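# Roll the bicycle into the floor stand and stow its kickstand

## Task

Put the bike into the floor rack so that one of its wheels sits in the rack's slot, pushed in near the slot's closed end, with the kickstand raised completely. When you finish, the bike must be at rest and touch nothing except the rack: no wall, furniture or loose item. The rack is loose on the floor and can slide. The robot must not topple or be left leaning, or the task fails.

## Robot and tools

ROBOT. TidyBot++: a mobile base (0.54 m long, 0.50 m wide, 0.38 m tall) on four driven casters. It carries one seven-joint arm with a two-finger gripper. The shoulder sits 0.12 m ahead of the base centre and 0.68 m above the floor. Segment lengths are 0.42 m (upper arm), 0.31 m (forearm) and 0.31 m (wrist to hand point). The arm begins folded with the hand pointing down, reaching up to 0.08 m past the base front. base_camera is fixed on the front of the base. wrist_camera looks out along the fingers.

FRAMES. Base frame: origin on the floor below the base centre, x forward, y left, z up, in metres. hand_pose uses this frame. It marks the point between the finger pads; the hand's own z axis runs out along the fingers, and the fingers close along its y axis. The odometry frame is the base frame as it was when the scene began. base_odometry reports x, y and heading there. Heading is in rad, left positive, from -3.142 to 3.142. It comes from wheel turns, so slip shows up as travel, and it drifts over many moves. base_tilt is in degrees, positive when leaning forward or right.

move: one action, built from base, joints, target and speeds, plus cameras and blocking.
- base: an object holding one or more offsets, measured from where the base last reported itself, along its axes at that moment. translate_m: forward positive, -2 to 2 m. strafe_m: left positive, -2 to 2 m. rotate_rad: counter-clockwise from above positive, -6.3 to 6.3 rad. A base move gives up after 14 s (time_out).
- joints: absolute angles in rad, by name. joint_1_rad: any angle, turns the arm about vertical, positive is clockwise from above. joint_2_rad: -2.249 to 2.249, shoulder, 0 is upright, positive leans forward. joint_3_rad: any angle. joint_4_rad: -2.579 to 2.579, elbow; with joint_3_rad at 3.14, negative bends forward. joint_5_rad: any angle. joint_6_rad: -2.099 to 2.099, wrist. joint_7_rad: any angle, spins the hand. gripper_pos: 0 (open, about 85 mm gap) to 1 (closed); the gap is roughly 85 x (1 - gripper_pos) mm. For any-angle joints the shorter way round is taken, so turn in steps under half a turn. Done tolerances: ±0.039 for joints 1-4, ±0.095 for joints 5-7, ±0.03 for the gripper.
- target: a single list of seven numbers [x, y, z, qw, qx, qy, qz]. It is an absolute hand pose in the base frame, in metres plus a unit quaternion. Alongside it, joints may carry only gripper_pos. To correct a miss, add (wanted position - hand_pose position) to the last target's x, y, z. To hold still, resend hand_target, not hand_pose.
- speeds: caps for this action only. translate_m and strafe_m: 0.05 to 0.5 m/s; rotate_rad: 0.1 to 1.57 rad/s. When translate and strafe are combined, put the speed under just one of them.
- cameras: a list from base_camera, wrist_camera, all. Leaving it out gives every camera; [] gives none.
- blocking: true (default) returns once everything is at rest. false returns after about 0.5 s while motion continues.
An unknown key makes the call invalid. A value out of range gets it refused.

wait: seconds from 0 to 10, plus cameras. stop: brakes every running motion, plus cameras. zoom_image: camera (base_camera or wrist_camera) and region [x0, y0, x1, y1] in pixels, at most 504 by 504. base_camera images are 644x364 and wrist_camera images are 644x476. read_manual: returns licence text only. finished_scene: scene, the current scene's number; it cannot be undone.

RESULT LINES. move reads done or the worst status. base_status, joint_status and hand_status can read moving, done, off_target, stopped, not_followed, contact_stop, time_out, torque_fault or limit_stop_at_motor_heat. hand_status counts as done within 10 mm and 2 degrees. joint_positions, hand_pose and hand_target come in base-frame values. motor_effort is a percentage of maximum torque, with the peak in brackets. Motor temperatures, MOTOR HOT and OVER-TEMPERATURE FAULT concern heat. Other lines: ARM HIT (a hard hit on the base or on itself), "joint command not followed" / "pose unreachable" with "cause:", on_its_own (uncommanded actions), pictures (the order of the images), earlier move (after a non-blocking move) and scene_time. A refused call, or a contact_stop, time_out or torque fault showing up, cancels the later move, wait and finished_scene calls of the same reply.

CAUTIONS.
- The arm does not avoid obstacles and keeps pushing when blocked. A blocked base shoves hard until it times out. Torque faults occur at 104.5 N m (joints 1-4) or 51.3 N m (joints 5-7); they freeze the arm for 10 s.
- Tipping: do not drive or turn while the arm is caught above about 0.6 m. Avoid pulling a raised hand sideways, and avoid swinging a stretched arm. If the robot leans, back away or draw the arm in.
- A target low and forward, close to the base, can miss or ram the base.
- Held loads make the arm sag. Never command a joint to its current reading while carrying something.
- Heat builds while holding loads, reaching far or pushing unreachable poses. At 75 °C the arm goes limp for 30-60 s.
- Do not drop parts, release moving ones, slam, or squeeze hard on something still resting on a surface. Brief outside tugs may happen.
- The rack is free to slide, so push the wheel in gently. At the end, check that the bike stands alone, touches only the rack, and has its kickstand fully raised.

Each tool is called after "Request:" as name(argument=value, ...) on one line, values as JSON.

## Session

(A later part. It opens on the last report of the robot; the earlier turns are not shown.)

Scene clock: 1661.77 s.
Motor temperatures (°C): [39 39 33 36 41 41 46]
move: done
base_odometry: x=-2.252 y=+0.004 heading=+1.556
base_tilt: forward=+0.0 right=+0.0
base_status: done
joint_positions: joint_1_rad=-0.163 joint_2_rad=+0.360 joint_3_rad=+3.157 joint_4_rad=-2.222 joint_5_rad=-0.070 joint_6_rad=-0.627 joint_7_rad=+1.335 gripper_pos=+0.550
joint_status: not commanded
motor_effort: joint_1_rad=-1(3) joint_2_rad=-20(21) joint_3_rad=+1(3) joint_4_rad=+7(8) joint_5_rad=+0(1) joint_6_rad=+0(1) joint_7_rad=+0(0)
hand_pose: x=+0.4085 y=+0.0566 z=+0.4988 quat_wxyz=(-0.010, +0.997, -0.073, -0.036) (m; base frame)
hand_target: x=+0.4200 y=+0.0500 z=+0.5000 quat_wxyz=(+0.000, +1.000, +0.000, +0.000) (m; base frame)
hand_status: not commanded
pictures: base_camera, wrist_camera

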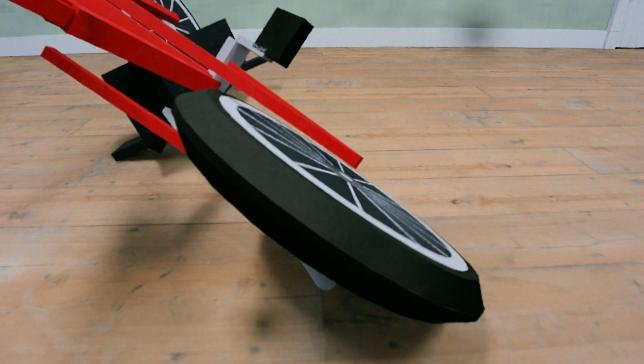

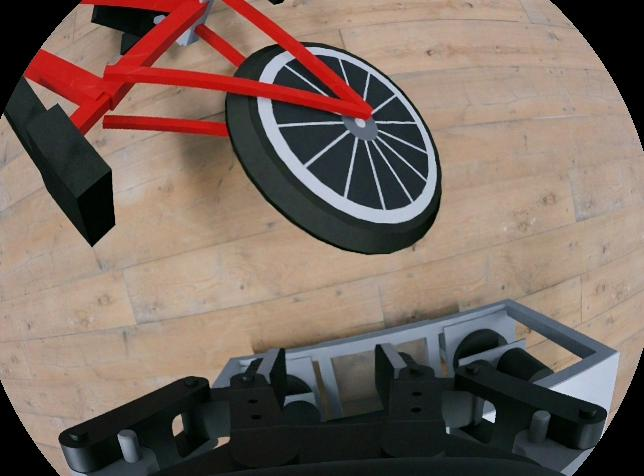

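Request:
move(base={"rotate_rad": -0.971}, cameras=[])

Request:
move(base={"translate_m": -0.74}, cameras=["base_camera"])

Request:
move(base={"strafe_m": 0.7})

Scene clock: 1676.93 s.
Motor temperatures (°C): [39 39 33 36 41 41 46]
move: done
base_odometry: x=-2.252 y=+0.004 heading=+0.586
base_tilt: forward=-0.1 right=+0.1
base_status: done
joint_positions: joint_1_rad=-0.159 joint_2_rad=+0.360 joint_3_rad=+3.154 joint_4_rad=-2.222 joint_5_rad=-0.068 joint_6_rad=-0.625 joint_7_rad=+1.335 gripper_pos=+0.550
joint_status: not commanded
motor_effort: joint_1_rad=-1(3) joint_2_rad=-20(21) joint_3_rad=+1(3) joint_4_rad=+6(8) joint_5_rad=+0(1) joint_6_rad=+0(1) joint_7_rad=+0(0)
hand_pose: x=+0.4092 y=+0.0562 z=+0.4988 quat_wxyz=(-0.010, +0.997, -0.073, -0.035) (m; base frame)
hand_target: x=+0.4200 y=+0.0500 z=+0.5000 quat_wxyz=(+0.000, +1.000, +0.000, +0.000) (m; base frame)
hand_status: not commanded
pictures: none
No camera images: "cameras" was empty.

Scene clock: 1679.53 s.
Motor temperatures (°C): [39 39 33 36 41 41 46]
move: done
base_odometry: x=-2.869 y=-0.405 heading=+0.585
base_tilt: forward=+0.0 right=+0.0
base_status: done
joint_positions: joint_1_rad=-0.159 joint_2_rad=+0.355 joint_3_rad=+3.154 joint_4_rad=-2.230 joint_5_rad=-0.068 joint_6_rad=-0.623 joint_7_rad=+1.335 gripper_pos=+0.550
joint_status: not commanded
motor_effort: joint_1_rad=+0(2) joint_2_rad=-20(23) joint_3_rad=+1(2) joint_4_rad=+7(9) joint_5_rad=+0(1) joint_6_rad=-1(2) joint_7_rad=+0(0)
hand_pose: x=+0.4064 y=+0.0557 z=+0.4989 quat_wxyz=(-0.010, +0.997, -0.073, -0.036) (m; base frame)
hand_target: x=+0.4200 y=+0.0500 z=+0.5000 quat_wxyz=(+0.000, +1.000, +0.000, +0.000) (m; base frame)
hand_status: not commanded
pictures: base_camera

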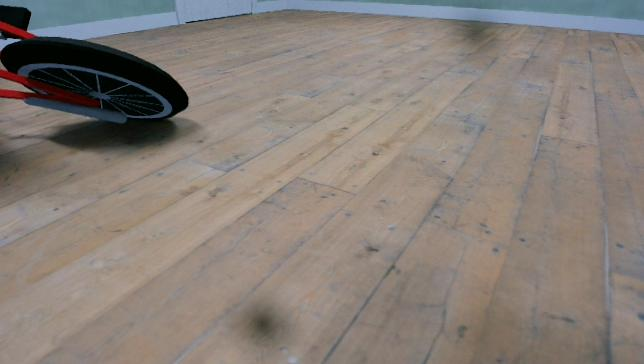

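Scene clock: 1682.07 s.
Motor temperatures (°C): [39 39 33 36 41 41 46]
move: done
base_odometry: x=-3.256 y=+0.178 heading=+0.585
base_tilt: forward=+0.0 right=+0.0
base_status: done
joint_positions: joint_1_rad=-0.162 joint_2_rad=+0.355 joint_3_rad=+3.153 joint_4_rad=-2.230 joint_5_rad=-0.068 joint_6_rad=-0.623 joint_7_rad=+1.335 gripper_pos=+0.550
joint_status: not commanded
motor_effort: joint_1_rad=-1(4) joint_2_rad=-20(20) joint_3_rad=+2(3) joint_4_rad=+7(8) joint_5_rad=+0(1) joint_6_rad=-1(1) joint_7_rad=+0(0)
hand_pose: x=+0.4062 y=+0.0568 z=+0.4989 quat_wxyz=(-0.010, +0.997, -0.071, -0.036) (m; base frame)
hand_target: x=+0.4200 y=+0.0500 z=+0.5000 quat_wxyz=(+0.000, +1.000, +0.000, +0.000) (m; base frame)
hand_status: not commanded
pictures: base_camera, wrist_camera

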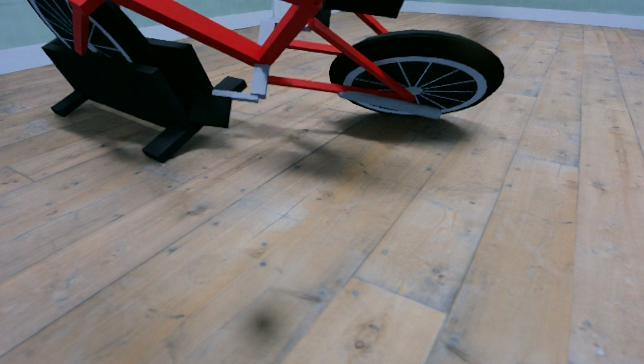

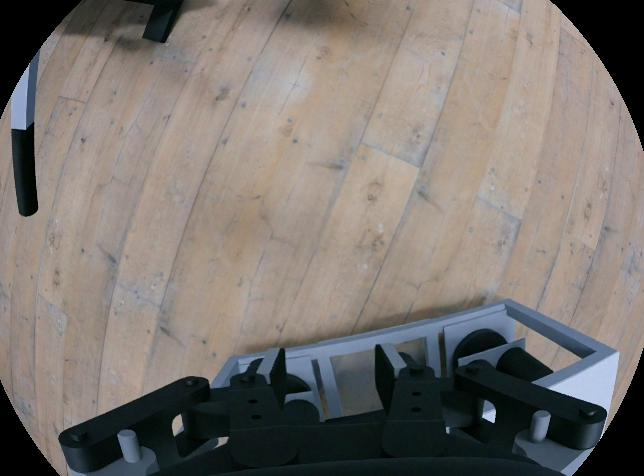

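Request:
zoom_image(camera="base_camera", region=[20, 0, 520, 180])

Request:
zoom_image(camera="base_camera", region=[200, 40, 520, 150])

Scaled by 1.008.

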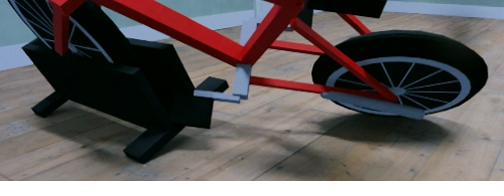

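Scaled by 1.575.

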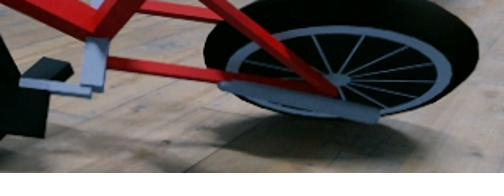

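Request:
move(target=[0.35, 0.0, 0.75, 0, 0.924, 0, 0.383])

Scene clock: 1694.43 s.
Motor temperatures (°C): [39 39 33 36 41 41 46]
move: off_target
base_odometry: x=-3.256 y=+0.178 heading=+0.585
base_tilt: forward=-0.1 right=+0.0
base_status: not commanded
joint_positions: joint_1_rad=-0.015 joint_2_rad=-0.790 joint_3_rad=+3.153 joint_4_rad=-2.357 joint_5_rad=-0.068 joint_6_rad=-0.705 joint_7_rad=+1.495 gripper_pos=+0.550
joint_status: not commanded
motor_effort: joint_1_rad=-1(1) joint_2_rad=+7(21) joint_3_rad=+2(3) joint_4_rad=+19(20) joint_5_rad=+0(1) joint_6_rad=+7(8) joint_7_rad=+0(0)
hand_pose: x=+0.3724 y=+0.0158 z=+0.7791 quat_wxyz=(-0.052, +0.905, -0.047, +0.419) (m; base frame)
hand_target: x=+0.3500 y=+0.0000 z=+0.7500 quat_wxyz=(+0.000, +0.924, +0.000, +0.383) (m; base frame)
hand_status: off_target (0.040 m and 9.3 deg from the pose sent, 0.263 m and 49.8 deg at the start)
pictures: base_camera, wrist_camera

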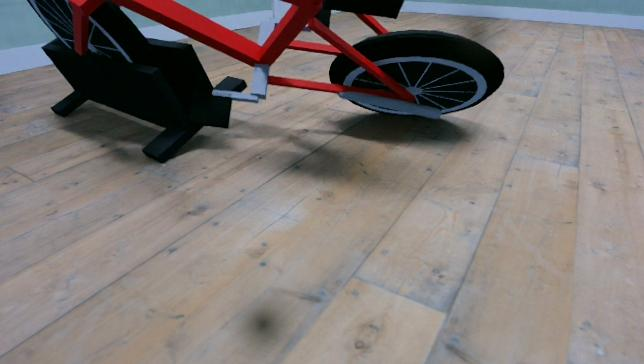

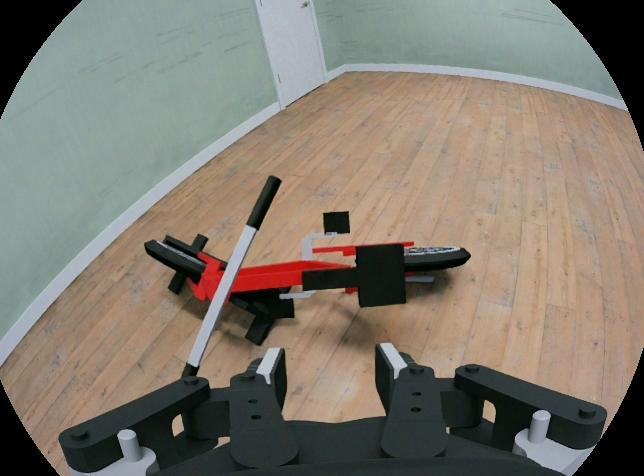

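Request:
wait(seconds=0)

Request:
zoom_image(camera="wrist_camera", region=[120, 150, 500, 400])

Scene clock: 1705.53 s.
Motor temperatures (°C): [39 39 33 36 41 41 46]
base_odometry: x=-3.256 y=+0.178 heading=+0.585
base_tilt: forward=-0.1 right=-0.1
base_status: not commanded
joint_positions: joint_1_rad=-0.014 joint_2_rad=-0.790 joint_3_rad=+3.153 joint_4_rad=-2.357 joint_5_rad=-0.068 joint_6_rad=-0.706 joint_7_rad=+1.496 gripper_pos=+0.550
joint_status: not commanded
motor_effort: joint_1_rad=-1(1) joint_2_rad=+6(21) joint_3_rad=+2(3) joint_4_rad=+19(20) joint_5_rad=+0(1) joint_6_rad=+7(8) joint_7_rad=+0(0)
hand_pose: x=+0.3722 y=+0.0158 z=+0.7788 quat_wxyz=(-0.052, +0.905, -0.047, +0.419) (m; base frame)
hand_target: x=+0.3500 y=+0.0000 z=+0.7500 quat_wxyz=(+0.000, +0.924, +0.000, +0.383) (m; base frame)
hand_status: off_target (0.040 m and 9.2 deg from the pose sent, 0.263 m and 49.8 deg at the start)
pictures: base_camera, wrist_camera

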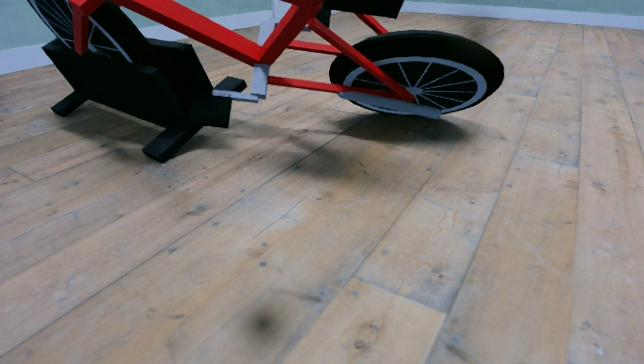

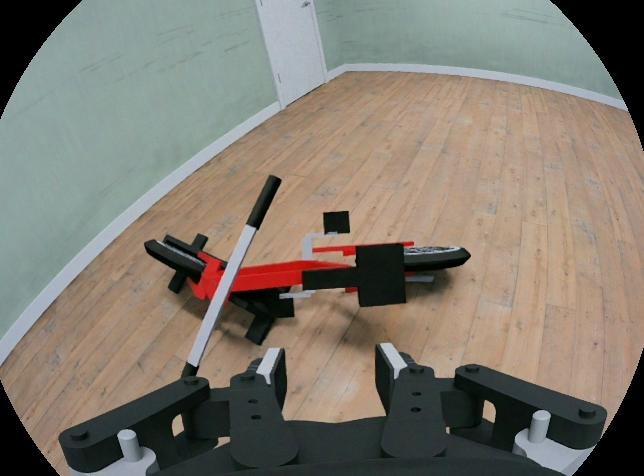

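Scaled by 1.326.

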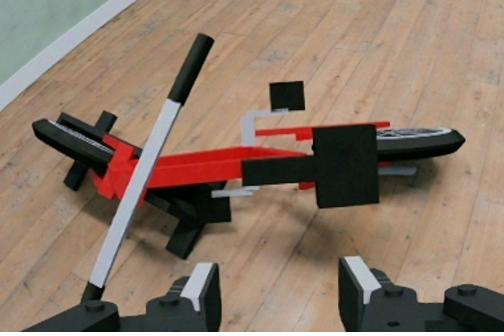

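Request:
move(target=[0.58, 0.015, 0.54, 0.3, 0.642, 0.642, 0.3], joints={"gripper_pos": 0.1})

Request:
wait(seconds=0.3)

Scene clock: 1742.73 s.
Motor temperatures (°C): [39 38 33 36 41 41 46]
move: off_target
base_odometry: x=-3.256 y=+0.178 heading=+0.585
base_tilt: forward=+0.0 right=+0.0
base_status: not commanded
joint_positions: joint_1_rad=-0.332 joint_2_rad=+0.490 joint_3_rad=+3.500 joint_4_rad=-2.542 joint_5_rad=+0.075 joint_6_rad=+0.717 joint_7_rad=+2.814 gripper_pos=+0.100
joint_status: all done
motor_effort: joint_1_rad=-1(2) joint_2_rad=-21(22) joint_3_rad=+3(4) joint_4_rad=+6(19) joint_5_rad=-1(1) joint_6_rad=+7(8) joint_7_rad=+0(0)
hand_pose: x=+0.5871 y=-0.0003 z=+0.5391 quat_wxyz=(+0.289, +0.693, +0.590, +0.297) (m; base frame)
hand_target: x=+0.5859 y=+0.0156 z=+0.5431 quat_wxyz=(+0.303, +0.638, +0.640, +0.303) (m; base frame)
hand_status: off_target (0.017 m and 8.5 deg from the pose sent, 0.317 m and 97.4 deg at the start; a joint's target at an end of its range on 70 of 70 steps)
pictures: base_camera, wrist_camera

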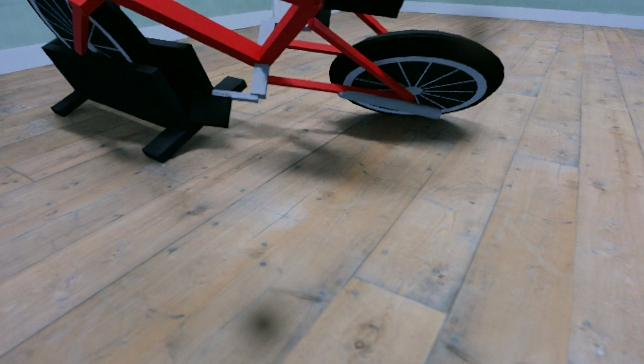

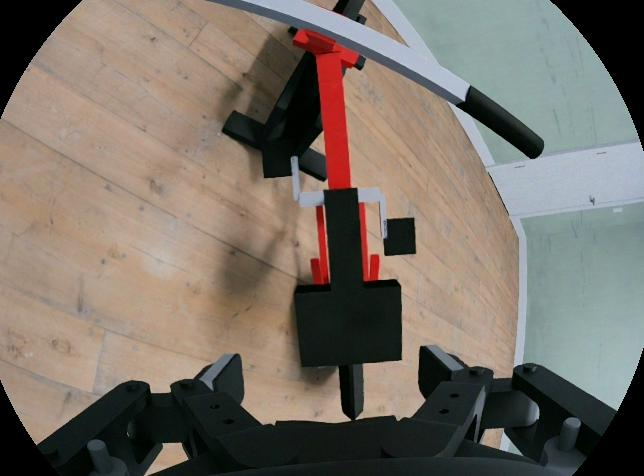

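Scene clock: 1743.03 s.
Motor temperatures (°C): [39 38 33 36 41 41 46]
base_odometry: x=-3.256 y=+0.178 heading=+0.585
base_tilt: forward=+0.0 right=+0.1
base_status: not commanded
joint_positions: joint_1_rad=-0.332 joint_2_rad=+0.490 joint_3_rad=+3.500 joint_4_rad=-2.543 joint_5_rad=+0.075 joint_6_rad=+0.718 joint_7_rad=+2.815 gripper_pos=+0.100
joint_status: all done
motor_effort: joint_1_rad=-1(2) joint_2_rad=-21(22) joint_3_rad=+3(4) joint_4_rad=+5(19) joint_5_rad=-1(1) joint_6_rad=+7(8) joint_7_rad=+0(0)
hand_pose: x=+0.5873 y=-0.0002 z=+0.5393 quat_wxyz=(+0.289, +0.693, +0.590, +0.297) (m; base frame)
hand_target: x=+0.5859 y=+0.0156 z=+0.5431 quat_wxyz=(+0.303, +0.638, +0.640, +0.303) (m; base frame)
hand_status: off_target (0.017 m and 8.4 deg from the pose sent, 0.317 m and 97.4 deg at the start; a joint's target at an end of its range on 70 of 70 steps)
wait: 0.30 s; at rest by 0.27 s
pictures: base_camera, wrist_camera

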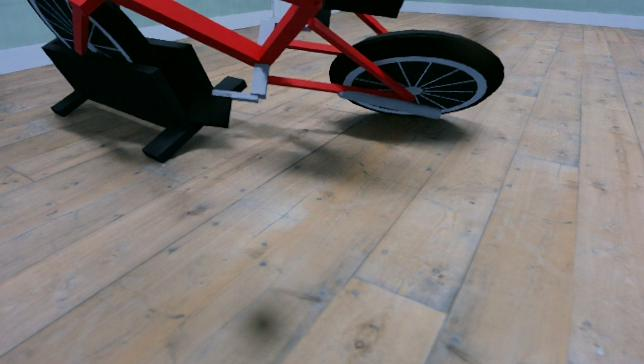

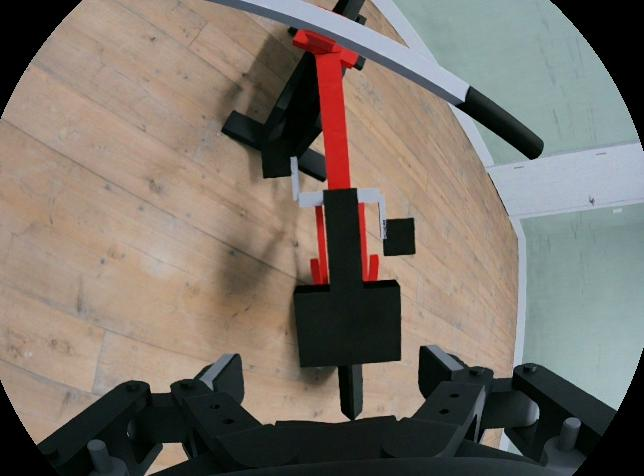

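Request:
move(target=[0.72, 0.04, 0.46, 0.321, 0.63, 0.63, 0.321])

Request:
wait(seconds=0.3, cameras=["wrist_camera"])

Scene clock: 1757.07 s.
Motor temperatures (°C): [39 38 33 36 41 41 46]
move: off_target
base_odometry: x=-3.256 y=+0.178 heading=+0.585
base_tilt: forward=-0.1 right=+0.0
base_status: not commanded
joint_positions: joint_1_rad=-0.416 joint_2_rad=+0.894 joint_3_rad=+3.560 joint_4_rad=-2.216 joint_5_rad=+0.075 joint_6_rad=+0.755 joint_7_rad=+2.782 gripper_pos=+0.100
joint_status: not commanded
motor_effort: joint_1_rad=-1(1) joint_2_rad=-31(32) joint_3_rad=+6(7) joint_4_rad=+4(6) joint_5_rad=-2(2) joint_6_rad=+7(8) joint_7_rad=+0(0)
hand_pose: x=+0.6945 y=+0.0217 z=+0.4401 quat_wxyz=(+0.315, +0.642, +0.645, +0.270) (m; base frame)
hand_target: x=+0.7200 y=+0.0400 z=+0.4600 quat_wxyz=(+0.321, +0.630, +0.630, +0.321) (m; base frame)
hand_status: off_target (0.037 m and 6.2 deg from the pose sent, 0.160 m and 9.7 deg at the start)
pictures: base_camera, wrist_camera

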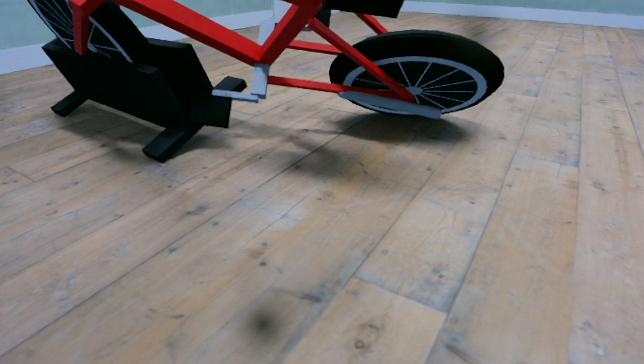

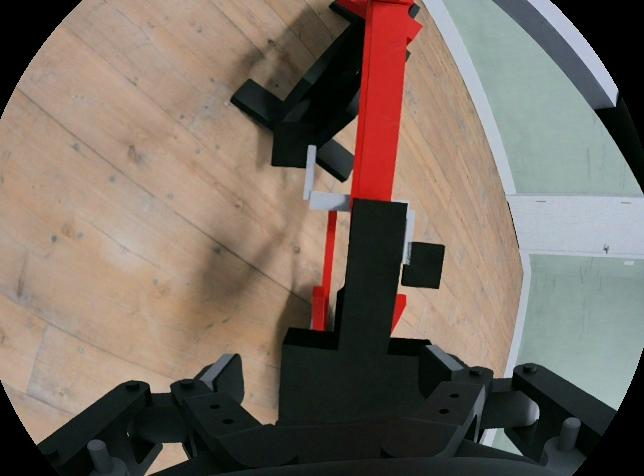

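Scene clock: 1757.37 s.
Motor temperatures (°C): [39 38 33 36 41 41 46]
base_odometry: x=-3.256 y=+0.178 heading=+0.585
base_tilt: forward=-0.1 right=+0.0
base_status: not commanded
joint_positions: joint_1_rad=-0.416 joint_2_rad=+0.894 joint_3_rad=+3.560 joint_4_rad=-2.216 joint_5_rad=+0.075 joint_6_rad=+0.755 joint_7_rad=+2.782 gripper_pos=+0.100
joint_status: not commanded
motor_effort: joint_1_rad=+0(1) joint_2_rad=-31(32) joint_3_rad=+6(7) joint_4_rad=+4(6) joint_5_rad=-2(2) joint_6_rad=+6(8) joint_7_rad=+0(0)
hand_pose: x=+0.6947 y=+0.0215 z=+0.4402 quat_wxyz=(+0.316, +0.642, +0.644, +0.270) (m; base frame)
hand_target: x=+0.7200 y=+0.0400 z=+0.4600 quat_wxyz=(+0.321, +0.630, +0.630, +0.321) (m; base frame)
hand_status: off_target (0.037 m and 6.2 deg from the pose sent, 0.160 m and 9.7 deg at the start)
wait: 0.30 s; at rest by 0.27 s
pictures: wrist_camera

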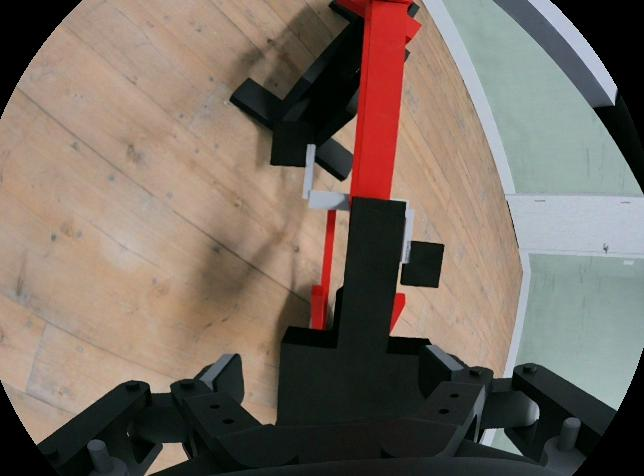

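Request:
move(target=[0.81, 0.08, 0.476, 0.321, 0.63, 0.63, 0.321])

Request:
wait(seconds=0.3, cameras=["wrist_camera"])

Scene clock: 1765.67 s.
Motor temperatures (°C): [39 38 33 36 41 41 46]
move: off_target
base_odometry: x=-3.256 y=+0.178 heading=+0.585
base_tilt: forward=+0.0 right=+0.0
base_status: not commanded
joint_positions: joint_1_rad=-0.507 joint_2_rad=+0.923 joint_3_rad=+3.635 joint_4_rad=-1.900 joint_5_rad=+0.101 joint_6_rad=+0.606 joint_7_rad=+2.632 gripper_pos=+0.100
joint_status: not commanded
motor_effort: joint_1_rad=-1(1) joint_2_rad=-37(37) joint_3_rad=+9(9) joint_4_rad=+8(9) joint_5_rad=-2(2) joint_6_rad=+7(8) joint_7_rad=+0(1)
hand_pose: x=+0.8145 y=+0.0810 z=+0.4942 quat_wxyz=(+0.339, +0.618, +0.621, +0.343) (m; base frame)
hand_target: x=+0.8100 y=+0.0800 z=+0.4760 quat_wxyz=(+0.321, +0.630, +0.630, +0.321) (m; base frame)
hand_status: off_target (0.019 m and 3.7 deg from the pose sent, 0.134 m and 6.2 deg at the start)
pictures: base_camera, wrist_camera

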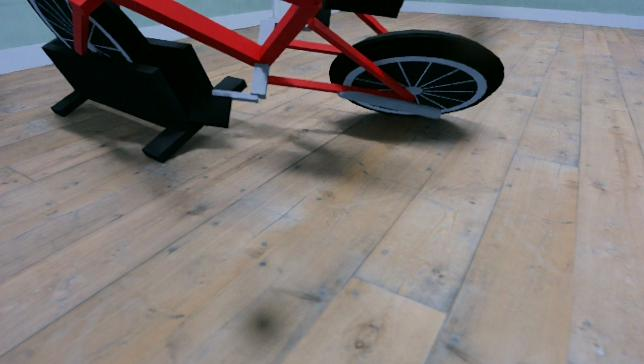

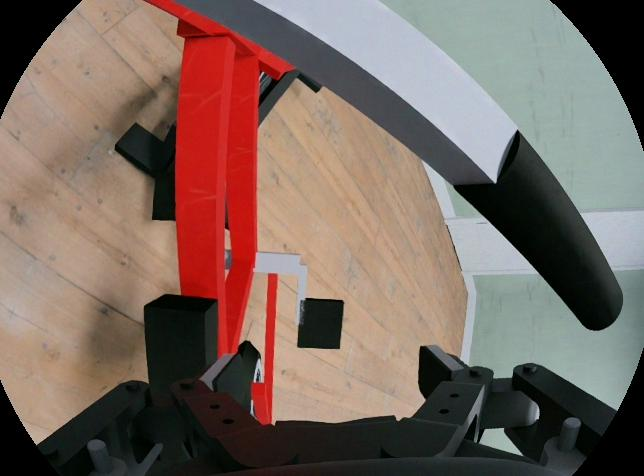

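Scene clock: 1765.97 s.
Motor temperatures (°C): [39 38 33 36 41 41 46]
base_odometry: x=-3.256 y=+0.178 heading=+0.585
base_tilt: forward=-0.1 right=-0.1
base_status: not commanded
joint_positions: joint_1_rad=-0.507 joint_2_rad=+0.923 joint_3_rad=+3.635 joint_4_rad=-1.900 joint_5_rad=+0.101 joint_6_rad=+0.605 joint_7_rad=+2.631 gripper_pos=+0.100
joint_status: not commanded
motor_effort: joint_1_rad=-1(1) joint_2_rad=-36(37) joint_3_rad=+8(9) joint_4_rad=+8(9) joint_5_rad=-2(2) joint_6_rad=+8(8) joint_7_rad=+0(1)
hand_pose: x=+0.8144 y=+0.0806 z=+0.4940 quat_wxyz=(+0.339, +0.618, +0.621, +0.343) (m; base frame)
hand_target: x=+0.8100 y=+0.0800 z=+0.4760 quat_wxyz=(+0.321, +0.630, +0.630, +0.321) (m; base frame)
hand_status: off_target (0.019 m and 3.7 deg from the pose sent, 0.134 m and 6.2 deg at the start)
wait: 0.30 s; at rest by 0.27 s
pictures: wrist_camera

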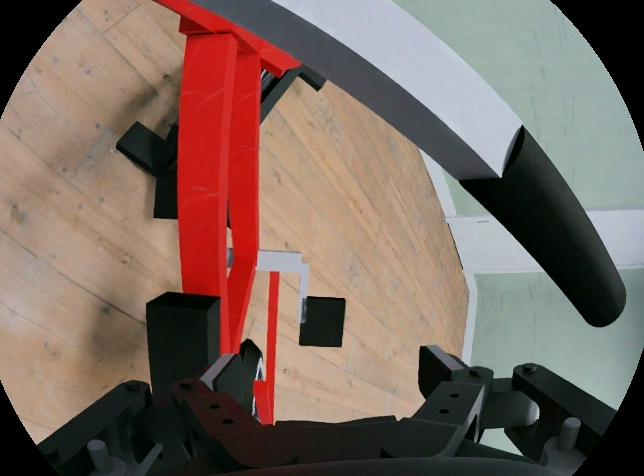

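Request:
move(target=[0.72, 0.06, 0.47, 0.293, 0.644, 0.644, 0.293], cameras=[])

Request:
wait(seconds=0.4, cameras=["wrist_camera"])

Scene clock: 1780.40 s.
Motor temperatures (°C): [39 38 33 36 41 41 46]
move: off_target
base_odometry: x=-3.256 y=+0.178 heading=+0.585
base_tilt: forward=+0.0 right=+0.0
base_status: not commanded
joint_positions: joint_1_rad=-0.501 joint_2_rad=+0.852 joint_3_rad=+3.628 joint_4_rad=-2.107 joint_5_rad=+0.106 joint_6_rad=+0.604 joint_7_rad=+2.630 gripper_pos=+0.100
joint_status: not commanded
motor_effort: joint_1_rad=-1(1) joint_2_rad=-32(37) joint_3_rad=+7(9) joint_4_rad=+6(8) joint_5_rad=-2(2) joint_6_rad=+7(8) joint_7_rad=+0(0)
hand_pose: x=+0.7313 y=+0.0451 z=+0.4689 quat_wxyz=(+0.309, +0.662, +0.618, +0.290) (m; base frame)
hand_target: x=+0.7200 y=+0.0600 z=+0.4701 quat_wxyz=(+0.293, +0.644, +0.644, +0.293) (m; base frame)
hand_status: off_target (0.019 m and 4.0 deg from the pose sent, 0.100 m and 8.8 deg at the start)
pictures: none
No camera images: "cameras" was empty.

Scene clock: 1780.80 s.
Motor temperatures (°C): [39 38 33 36 41 41 46]
base_odometry: x=-3.256 y=+0.178 heading=+0.585
base_tilt: forward=-0.1 right=-0.1
base_status: not commanded
joint_positions: joint_1_rad=-0.501 joint_2_rad=+0.852 joint_3_rad=+3.628 joint_4_rad=-2.107 joint_5_rad=+0.107 joint_6_rad=+0.604 joint_7_rad=+2.630 gripper_pos=+0.100
joint_status: not commanded
motor_effort: joint_1_rad=-1(1) joint_2_rad=-32(37) joint_3_rad=+7(9) joint_4_rad=+6(8) joint_5_rad=-2(2) joint_6_rad=+6(8) joint_7_rad=+0(0)
hand_pose: x=+0.7313 y=+0.0452 z=+0.4688 quat_wxyz=(+0.309, +0.662, +0.618, +0.290) (m; base frame)
hand_target: x=+0.7200 y=+0.0600 z=+0.4701 quat_wxyz=(+0.293, +0.644, +0.644, +0.293) (m; base frame)
hand_status: off_target (0.019 m and 4.0 deg from the pose sent, 0.100 m and 8.8 deg at the start)
wait: 0.40 s; at rest by 0.27 s
pictures: wrist_camera

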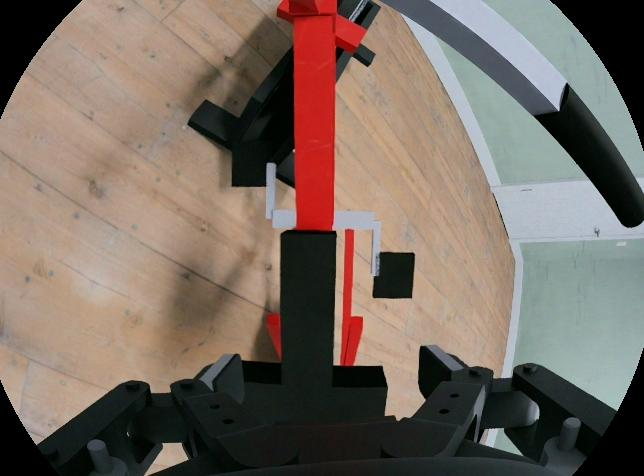

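Request:
move(target=[0.768, 0.075, 0.43, 0.293, 0.644, 0.644, 0.293], cameras=[])

Request:
wait(seconds=0.4)

Scene clock: 1785.97 s.
Motor temperatures (°C): [39 38 33 36 41 41 46]
move: off_target
base_odometry: x=-3.256 y=+0.178 heading=+0.585
base_tilt: forward=-0.1 right=+0.0
base_status: not commanded
joint_positions: joint_1_rad=-0.501 joint_2_rad=+0.959 joint_3_rad=+3.627 joint_4_rad=-1.979 joint_5_rad=+0.107 joint_6_rad=+0.604 joint_7_rad=+2.630 gripper_pos=+0.100
joint_status: not commanded
motor_effort: joint_1_rad=+0(1) joint_2_rad=-35(36) joint_3_rad=+8(9) joint_4_rad=+6(7) joint_5_rad=-2(2) joint_6_rad=+6(7) joint_7_rad=+0(0)
hand_pose: x=+0.7713 y=+0.0603 z=+0.4440 quat_wxyz=(+0.318, +0.639, +0.635, +0.296) (m; base frame)
hand_target: x=+0.7680 y=+0.0750 z=+0.4300 quat_wxyz=(+0.293, +0.644, +0.644, +0.293) (m; base frame)
hand_status: off_target (0.021 m and 3.2 deg from the pose sent, 0.061 m and 4.0 deg at the start)
pictures: none
No camera images: "cameras" was empty.

Scene clock: 1786.37 s.
Motor temperatures (°C): [39 38 33 36 41 41 46]
base_odometry: x=-3.256 y=+0.178 heading=+0.585
base_tilt: forward=+0.0 right=-0.1
base_status: not commanded
joint_positions: joint_1_rad=-0.501 joint_2_rad=+0.959 joint_3_rad=+3.627 joint_4_rad=-1.979 joint_5_rad=+0.107 joint_6_rad=+0.604 joint_7_rad=+2.630 gripper_pos=+0.100
joint_status: not commanded
motor_effort: joint_1_rad=-1(1) joint_2_rad=-35(36) joint_3_rad=+9(9) joint_4_rad=+6(7) joint_5_rad=-2(2) joint_6_rad=+7(7) joint_7_rad=+0(0)
hand_pose: x=+0.7713 y=+0.0603 z=+0.4440 quat_wxyz=(+0.318, +0.639, +0.635, +0.296) (m; base frame)
hand_target: x=+0.7680 y=+0.0750 z=+0.4300 quat_wxyz=(+0.293, +0.644, +0.644, +0.293) (m; base frame)
hand_status: off_target (0.021 m and 3.2 deg from the pose sent, 0.061 m and 4.0 deg at the start)
wait: 0.40 s; at rest by 0.27 s
pictures: base_camera, wrist_camera

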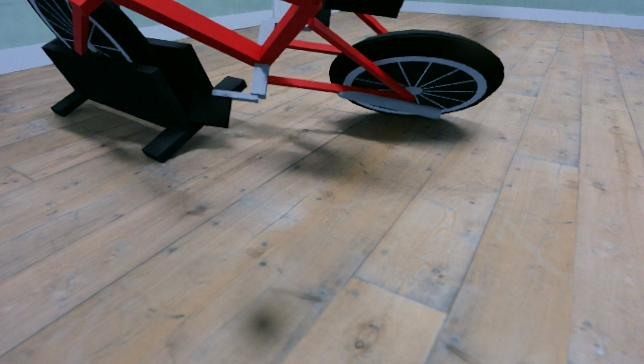

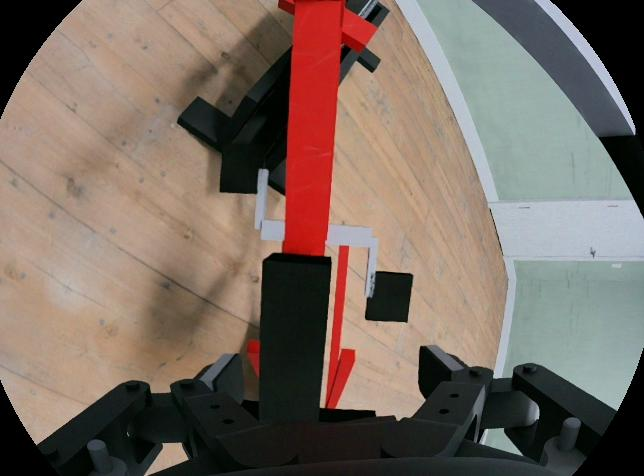

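Request:
move(target=[0.80, 0.08, 0.397, 0.293, 0.644, 0.644, 0.293], cameras=[])

Request:
wait(seconds=0.4, cameras=["wrist_camera"])

Scene clock: 1791.37 s.
Motor temperatures (°C): [39 38 33 36 41 41 46]
move: off_target
base_odometry: x=-3.256 y=+0.178 heading=+0.585
base_tilt: forward=-0.1 right=+0.0
base_status: not commanded
joint_positions: joint_1_rad=-0.498 joint_2_rad=+1.064 joint_3_rad=+3.627 joint_4_rad=-1.850 joint_5_rad=+0.108 joint_6_rad=+0.604 joint_7_rad=+2.599 gripper_pos=+0.100
joint_status: not commanded
motor_effort: joint_1_rad=+0(1) joint_2_rad=-38(39) joint_3_rad=+9(10) joint_4_rad=+6(8) joint_5_rad=-2(2) joint_6_rad=+6(7) joint_7_rad=+0(0)
hand_pose: x=+0.8075 y=+0.0765 z=+0.4167 quat_wxyz=(+0.321, +0.626, +0.640, +0.308) (m; base frame)
hand_target: x=+0.8000 y=+0.0800 z=+0.3970 quat_wxyz=(+0.293, +0.644, +0.644, +0.293) (m; base frame)
hand_status: off_target (0.021 m and 4.2 deg from the pose sent, 0.058 m and 3.2 deg at the start)
pictures: none
No camera images: "cameras" was empty.

Scene clock: 1791.77 s.
Motor temperatures (°C): [39 38 33 36 41 41 46]
base_odometry: x=-3.256 y=+0.178 heading=+0.585
base_tilt: forward=+0.0 right=+0.0
base_status: not commanded
joint_positions: joint_1_rad=-0.498 joint_2_rad=+1.064 joint_3_rad=+3.627 joint_4_rad=-1.850 joint_5_rad=+0.108 joint_6_rad=+0.604 joint_7_rad=+2.599 gripper_pos=+0.100
joint_status: not commanded
motor_effort: joint_1_rad=-1(1) joint_2_rad=-38(39) joint_3_rad=+9(10) joint_4_rad=+7(8) joint_5_rad=-2(2) joint_6_rad=+6(7) joint_7_rad=+0(0)
hand_pose: x=+0.8075 y=+0.0765 z=+0.4167 quat_wxyz=(+0.321, +0.626, +0.640, +0.308) (m; base frame)
hand_target: x=+0.8000 y=+0.0800 z=+0.3970 quat_wxyz=(+0.293, +0.644, +0.644, +0.293) (m; base frame)
hand_status: off_target (0.021 m and 4.2 deg from the pose sent, 0.058 m and 3.2 deg at the start)
wait: 0.40 s; at rest by 0.27 s
pictures: wrist_camera

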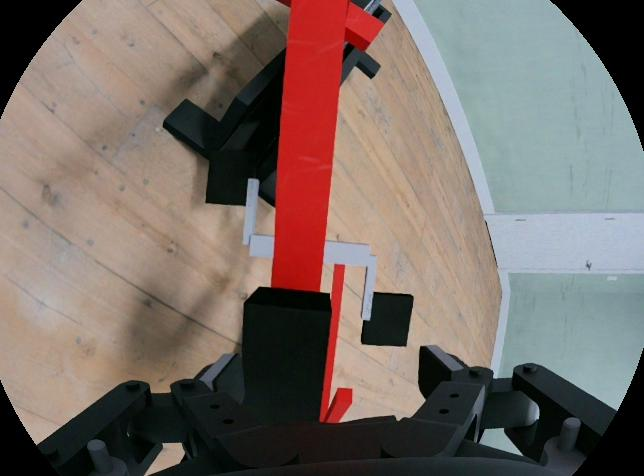

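Request:
move(target=[0.80, 0.06, 0.385, 0.293, 0.644, 0.644, 0.293], cameras=[])

Request:
move(joints={"gripper_pos": 0.65})

Scene clock: 1810.53 s.
Motor temperatures (°C): [39 38 33 36 41 41 46]
move: off_target
base_odometry: x=-3.256 y=+0.178 heading=+0.585
base_tilt: forward=-0.1 right=+0.0
base_status: not commanded
joint_positions: joint_1_rad=-0.431 joint_2_rad=+1.084 joint_3_rad=+3.601 joint_4_rad=-1.850 joint_5_rad=+0.119 joint_6_rad=+0.604 joint_7_rad=+2.598 gripper_pos=+0.100
joint_status: not commanded
motor_effort: joint_1_rad=-1(3) joint_2_rad=-38(39) joint_3_rad=+8(10) joint_4_rad=+6(7) joint_5_rad=-2(2) joint_6_rad=+6(7) joint_7_rad=+0(0)
hand_pose: x=+0.8024 y=+0.0442 z=+0.3977 quat_wxyz=(+0.315, +0.647, +0.630, +0.293) (m; base frame)
hand_target: x=+0.8000 y=+0.0600 z=+0.3851 quat_wxyz=(+0.293, +0.644, +0.644, +0.293) (m; base frame)
hand_status: off_target (0.020 m and 3.0 deg from the pose sent, 0.036 m and 4.2 deg at the start)
pictures: none
No camera images: "cameras" was empty.

Scene clock: 1811.40 s.
Motor temperatures (°C): [39 38 33 36 41 41 46]
move: off_target
base_odometry: x=-3.256 y=+0.178 heading=+0.585
base_tilt: forward=+0.0 right=+0.0
base_status: not commanded
joint_positions: joint_1_rad=-0.430 joint_2_rad=+1.085 joint_3_rad=+3.596 joint_4_rad=-1.855 joint_5_rad=+0.123 joint_6_rad=+0.602 joint_7_rad=+2.595 gripper_pos=+0.612
joint_status: gripper_pos off_target (ended at +0.612, target +0.650)
motor_effort: joint_1_rad=-1(3) joint_2_rad=-39(41) joint_3_rad=+9(11) joint_4_rad=+11(13) joint_5_rad=-1(3) joint_6_rad=+9(12) joint_7_rad=+2(2)
hand_pose: x=+0.7988 y=+0.0449 z=+0.3939 quat_wxyz=(+0.311, +0.649, +0.631, +0.291) (m; base frame)
hand_target: x=+0.8000 y=+0.0600 z=+0.3851 quat_wxyz=(+0.293, +0.644, +0.644, +0.293) (m; base frame)
hand_status: not commanded
pictures: base_camera, wrist_camera

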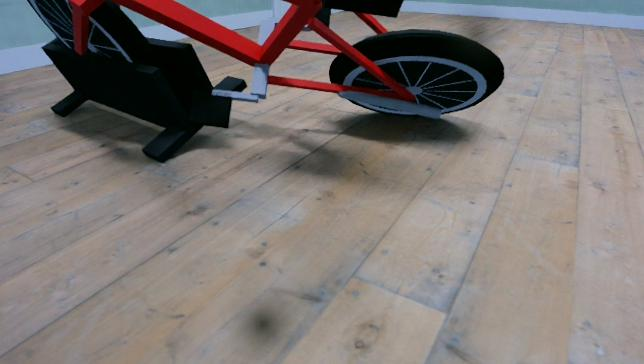

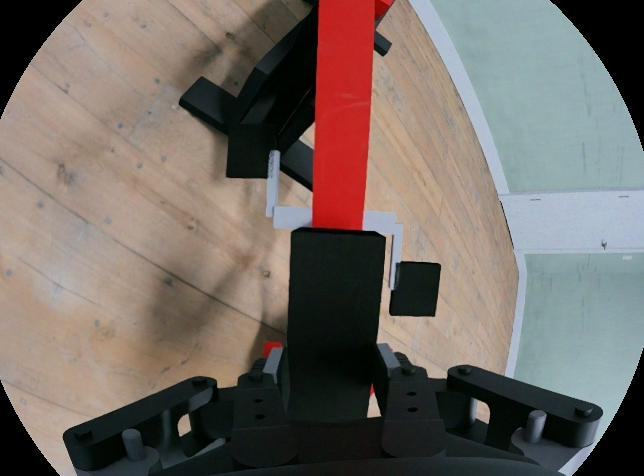

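Request:
move(joints={"gripper_pos": 0.8}, base={"translate_m": 0.042}, target=[0.80, 0.06, 0.435, 0.2475, 0.663, 0.663, 0.2475])

Scene clock: 1825.53 s.
Motor temperatures (°C): [39 39 33 36 41 41 46]
move: off_target
base_odometry: x=-3.221 y=+0.201 heading=+0.586
base_tilt: forward=+0.0 right=+0.0
base_status: done
joint_positions: joint_1_rad=-0.339 joint_2_rad=+0.940 joint_3_rad=+3.489 joint_4_rad=-1.810 joint_5_rad=+0.435 joint_6_rad=+0.267 joint_7_rad=+2.464 gripper_pos=+0.800
joint_status: all done
motor_effort: joint_1_rad=-1(3) joint_2_rad=-38(38) joint_3_rad=+6(9) joint_4_rad=+16(27) joint_5_rad=-1(3) joint_6_rad=+10(14) joint_7_rad=+0(2)
hand_pose: x=+0.7727 y=+0.0436 z=+0.4070 quat_wxyz=(+0.244, +0.665, +0.670, +0.221) (m; base frame)
hand_target: x=+0.8000 y=+0.0600 z=+0.4350 quat_wxyz=(+0.247, +0.662, +0.662, +0.247) (m; base frame)
hand_status: off_target (0.042 m and 3.1 deg from the pose sent, 0.044 m and 9.7 deg at the start)
pictures: base_camera, wrist_camera

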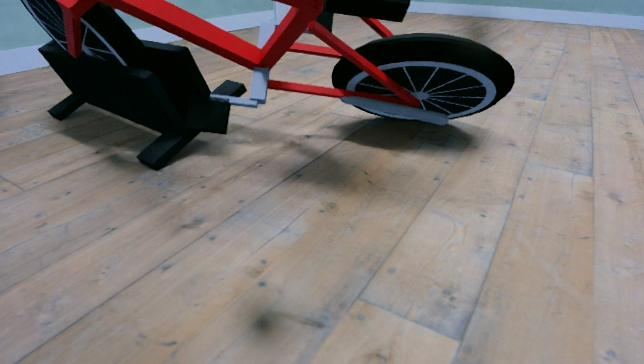

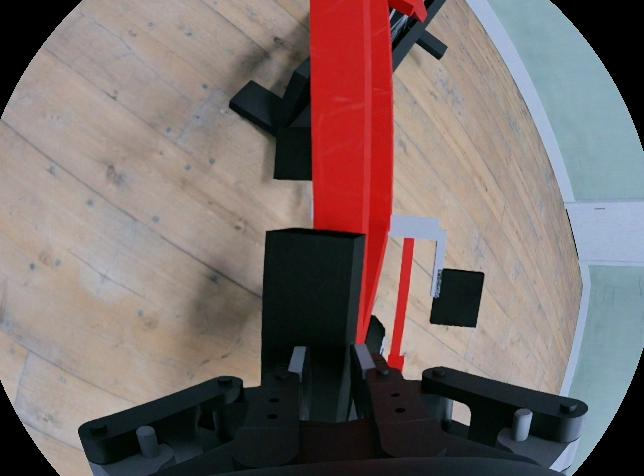

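Request:
move(joints={"gripper_pos": 0.2}, cameras=[])

Request:
move(target=[0.765, 0.07, 0.41, 0.293, 0.644, 0.644, 0.293], cameras=[])

Request:
wait(seconds=0.4)

Scene clock: 1853.20 s.
Motor temperatures (°C): [39 39 33 36 41 41 46]
move: done
base_odometry: x=-3.221 y=+0.201 heading=+0.586
base_tilt: forward=+0.0 right=+0.0
base_status: not commanded
joint_positions: joint_1_rad=-0.336 joint_2_rad=+0.938 joint_3_rad=+3.485 joint_4_rad=-1.767 joint_5_rad=+0.436 joint_6_rad=+0.267 joint_7_rad=+2.463 gripper_pos=+0.200
joint_status: all done
motor_effort: joint_1_rad=-1(3) joint_2_rad=-38(39) joint_3_rad=+6(6) joint_4_rad=+9(15) joint_5_rad=-1(2) joint_6_rad=+5(9) joint_7_rad=+0(0)
hand_pose: x=+0.7947 y=+0.0512 z=+0.4213 quat_wxyz=(+0.254, +0.658, +0.667, +0.240) (m; base frame)
hand_target: x=+0.8000 y=+0.0600 z=+0.4350 quat_wxyz=(+0.247, +0.662, +0.662, +0.247) (m; base frame)
hand_status: not commanded
pictures: none
No camera images: "cameras" was empty.

Scene clock: 1854.73 s.
Motor temperatures (°C): [39 39 33 36 41 41 46]
move: off_target
base_odometry: x=-3.221 y=+0.201 heading=+0.586
base_tilt: forward=-0.1 right=+0.0
base_status: not commanded
joint_positions: joint_1_rad=-0.481 joint_2_rad=+1.012 joint_3_rad=+3.590 joint_4_rad=-1.937 joint_5_rad=+0.236 joint_6_rad=+0.535 joint_7_rad=+2.498 gripper_pos=+0.200
joint_status: not commanded
motor_effort: joint_1_rad=-1(2) joint_2_rad=-36(38) joint_3_rad=+8(9) joint_4_rad=+6(9) joint_5_rad=-1(2) joint_6_rad=+5(6) joint_7_rad=+0(0)
hand_pose: x=+0.7558 y=+0.0768 z=+0.3953 quat_wxyz=(+0.265, +0.657, +0.650, +0.274) (m; base frame)
hand_target: x=+0.7650 y=+0.0700 z=+0.4100 quat_wxyz=(+0.293, +0.644, +0.644, +0.293) (m; base frame)
hand_status: off_target (0.019 m and 4.3 deg from the pose sent, 0.037 m and 8.2 deg at the start)
pictures: none
No camera images: "cameras" was empty.

Scene clock: 1855.13 s.
Motor temperatures (°C): [39 39 33 36 41 41 46]
base_odometry: x=-3.221 y=+0.201 heading=+0.586
base_tilt: forward=+0.0 right=+0.1
base_status: not commanded
joint_positions: joint_1_rad=-0.481 joint_2_rad=+1.012 joint_3_rad=+3.590 joint_4_rad=-1.937 joint_5_rad=+0.235 joint_6_rad=+0.536 joint_7_rad=+2.498 gripper_pos=+0.200
joint_status: not commanded
motor_effort: joint_1_rad=-1(2) joint_2_rad=-36(38) joint_3_rad=+8(9) joint_4_rad=+6(9) joint_5_rad=-1(2) joint_6_rad=+6(6) joint_7_rad=+0(0)
hand_pose: x=+0.7560 y=+0.0770 z=+0.3955 quat_wxyz=(+0.265, +0.657, +0.650, +0.274) (m; base frame)
hand_target: x=+0.7650 y=+0.0700 z=+0.4100 quat_wxyz=(+0.293, +0.644, +0.644, +0.293) (m; base frame)
hand_status: off_target (0.018 m and 4.2 deg from the pose sent, 0.037 m and 8.2 deg at the start)
wait: 0.40 s; at rest by 0.27 s
pictures: base_camera, wrist_camera

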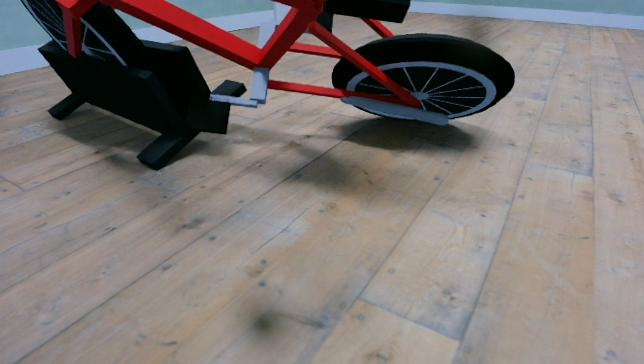

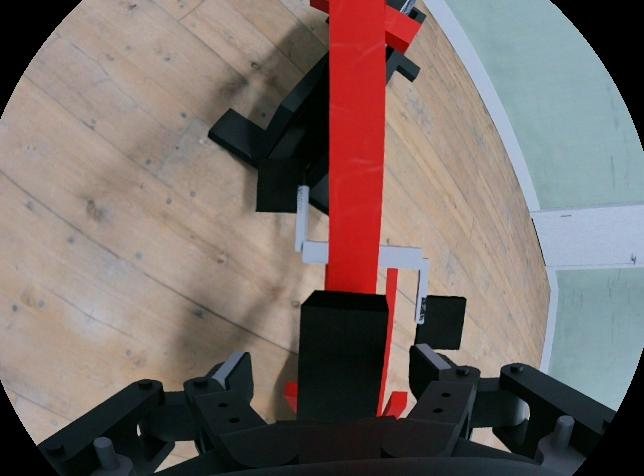

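Request:
move(target=[0.786, 0.05, 0.405, 0.293, 0.644, 0.644, 0.293], cameras=[])

Request:
wait(seconds=0.4, cameras=["wrist_camera"])

Scene clock: 1861.60 s.
Motor temperatures (°C): [39 39 33 36 41 41 46]
move: off_target
base_odometry: x=-3.221 y=+0.201 heading=+0.586
base_tilt: forward=+0.0 right=-0.1
base_status: not commanded
joint_positions: joint_1_rad=-0.412 joint_2_rad=+1.019 joint_3_rad=+3.588 joint_4_rad=-1.911 joint_5_rad=+0.235 joint_6_rad=+0.537 joint_7_rad=+2.498 gripper_pos=+0.200
joint_status: not commanded
motor_effort: joint_1_rad=-1(3) joint_2_rad=-36(37) joint_3_rad=+8(9) joint_4_rad=+6(7) joint_5_rad=-2(2) joint_6_rad=+5(7) joint_7_rad=+0(0)
hand_pose: x=+0.7705 y=+0.0385 z=+0.3976 quat_wxyz=(+0.277, +0.674, +0.628, +0.273) (m; base frame)
hand_target: x=+0.7860 y=+0.0500 z=+0.4050 quat_wxyz=(+0.293, +0.644, +0.644, +0.293) (m; base frame)
hand_status: off_target (0.021 m and 4.9 deg from the pose sent, 0.041 m and 4.2 deg at the start)
pictures: none
No camera images: "cameras" was empty.

Scene clock: 1862.00 s.
Motor temperatures (°C): [39 39 33 36 41 41 46]
base_odometry: x=-3.221 y=+0.201 heading=+0.586
base_tilt: forward=+0.0 right=+0.0
base_status: not commanded
joint_positions: joint_1_rad=-0.412 joint_2_rad=+1.019 joint_3_rad=+3.588 joint_4_rad=-1.911 joint_5_rad=+0.235 joint_6_rad=+0.537 joint_7_rad=+2.498 gripper_pos=+0.200
joint_status: not commanded
motor_effort: joint_1_rad=+0(3) joint_2_rad=-36(37) joint_3_rad=+8(9) joint_4_rad=+6(7) joint_5_rad=-1(2) joint_6_rad=+5(7) joint_7_rad=+0(0)
hand_pose: x=+0.7705 y=+0.0385 z=+0.3976 quat_wxyz=(+0.277, +0.674, +0.628, +0.273) (m; base frame)
hand_target: x=+0.7860 y=+0.0500 z=+0.4050 quat_wxyz=(+0.293, +0.644, +0.644, +0.293) (m; base frame)
hand_status: off_target (0.021 m and 4.9 deg from the pose sent, 0.041 m and 4.2 deg at the start)
wait: 0.40 s; at rest by 0.27 s
pictures: wrist_camera

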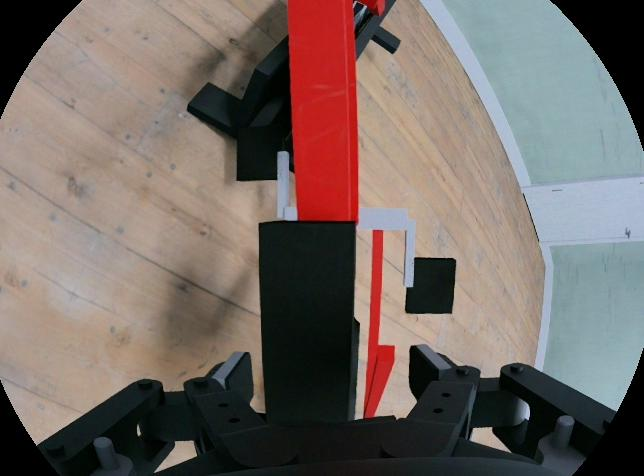

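Request:
move(joints={"gripper_pos": 0.8})

Request:
move(target=[0.812, 0.052, 0.435, 0.26, 0.658, 0.658, 0.26])

Scene clock: 1865.57 s.
Motor temperatures (°C): [39 39 33 36 41 41 46]
move: done
base_odometry: x=-3.221 y=+0.201 heading=+0.586
base_tilt: forward=+0.0 right=+0.0
base_status: not commanded
joint_positions: joint_1_rad=-0.416 joint_2_rad=+1.009 joint_3_rad=+3.590 joint_4_rad=-1.927 joint_5_rad=+0.235 joint_6_rad=+0.539 joint_7_rad=+2.498 gripper_pos=+0.799
joint_status: all done
motor_effort: joint_1_rad=+1(3) joint_2_rad=-29(36) joint_3_rad=+7(11) joint_4_rad=+12(17) joint_5_rad=-2(4) joint_6_rad=+7(10) joint_7_rad=+0(0)
hand_pose: x=+0.7654 y=+0.0379 z=+0.3999 quat_wxyz=(+0.276, +0.676, +0.627, +0.272) (m; base frame)
hand_target: x=+0.7860 y=+0.0500 z=+0.4050 quat_wxyz=(+0.293, +0.644, +0.644, +0.293) (m; base frame)
hand_status: not commanded
pictures: base_camera, wrist_camera

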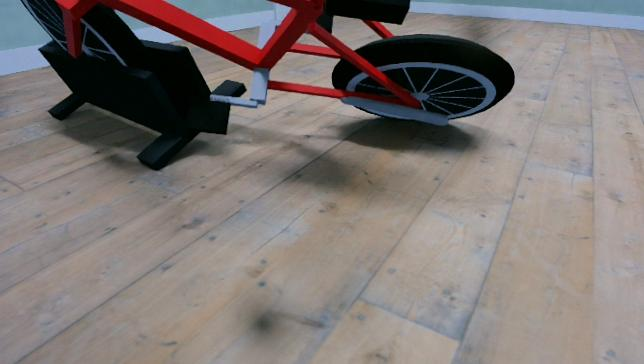

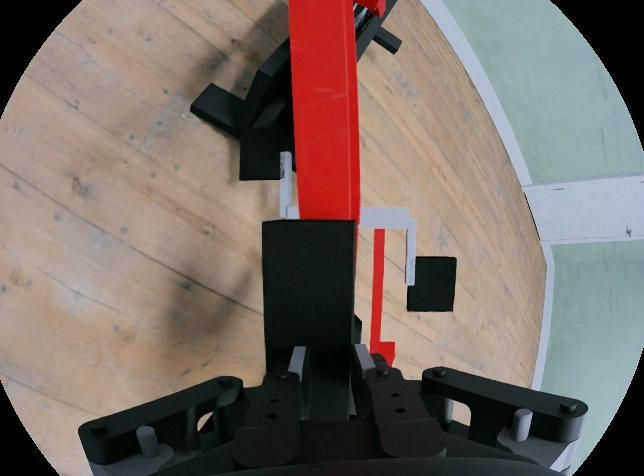

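Scene clock: 1866.63 s.
Motor temperatures (°C): [39 39 33 36 41 41 46]
move: off_target
base_odometry: x=-3.221 y=+0.201 heading=+0.586
base_tilt: forward=+0.0 right=-0.1
base_status: not commanded
joint_positions: joint_1_rad=-0.344 joint_2_rad=+0.952 joint_3_rad=+3.505 joint_4_rad=-1.829 joint_5_rad=+0.397 joint_6_rad=+0.305 joint_7_rad=+2.484 gripper_pos=+0.799
joint_status: not commanded
motor_effort: joint_1_rad=+0(2) joint_2_rad=-35(36) joint_3_rad=+7(9) joint_4_rad=+19(19) joint_5_rad=-3(3) joint_6_rad=+11(13) joint_7_rad=+0(0)
hand_pose: x=+0.7703 y=+0.0382 z=+0.4029 quat_wxyz=(+0.249, +0.669, +0.664, +0.225) (m; base frame)
hand_target: x=+0.8120 y=+0.0520 z=+0.4350 quat_wxyz=(+0.260, +0.658, +0.658, +0.260) (m; base frame)
hand_status: off_target (0.054 m and 4.4 deg from the pose sent, 0.060 m and 4.6 deg at the start)
pictures: base_camera, wrist_camera

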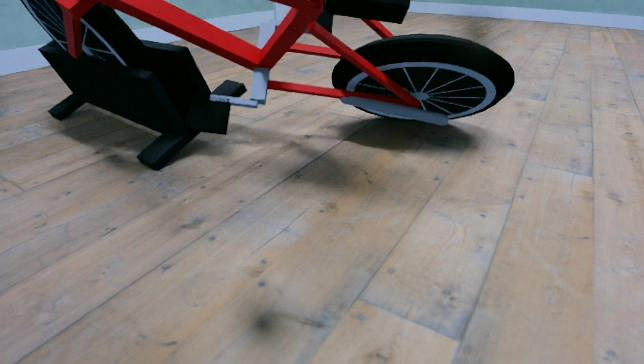

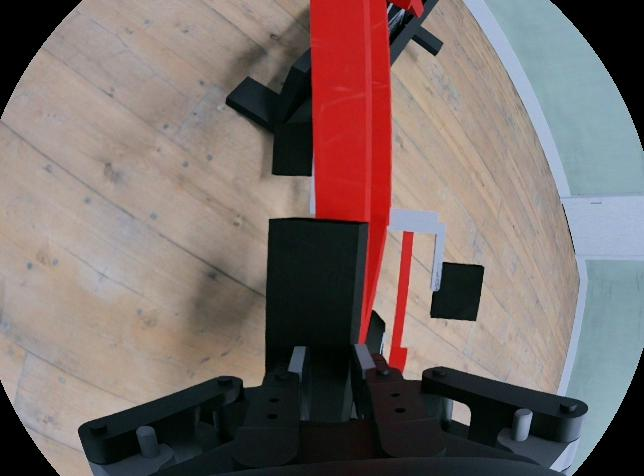

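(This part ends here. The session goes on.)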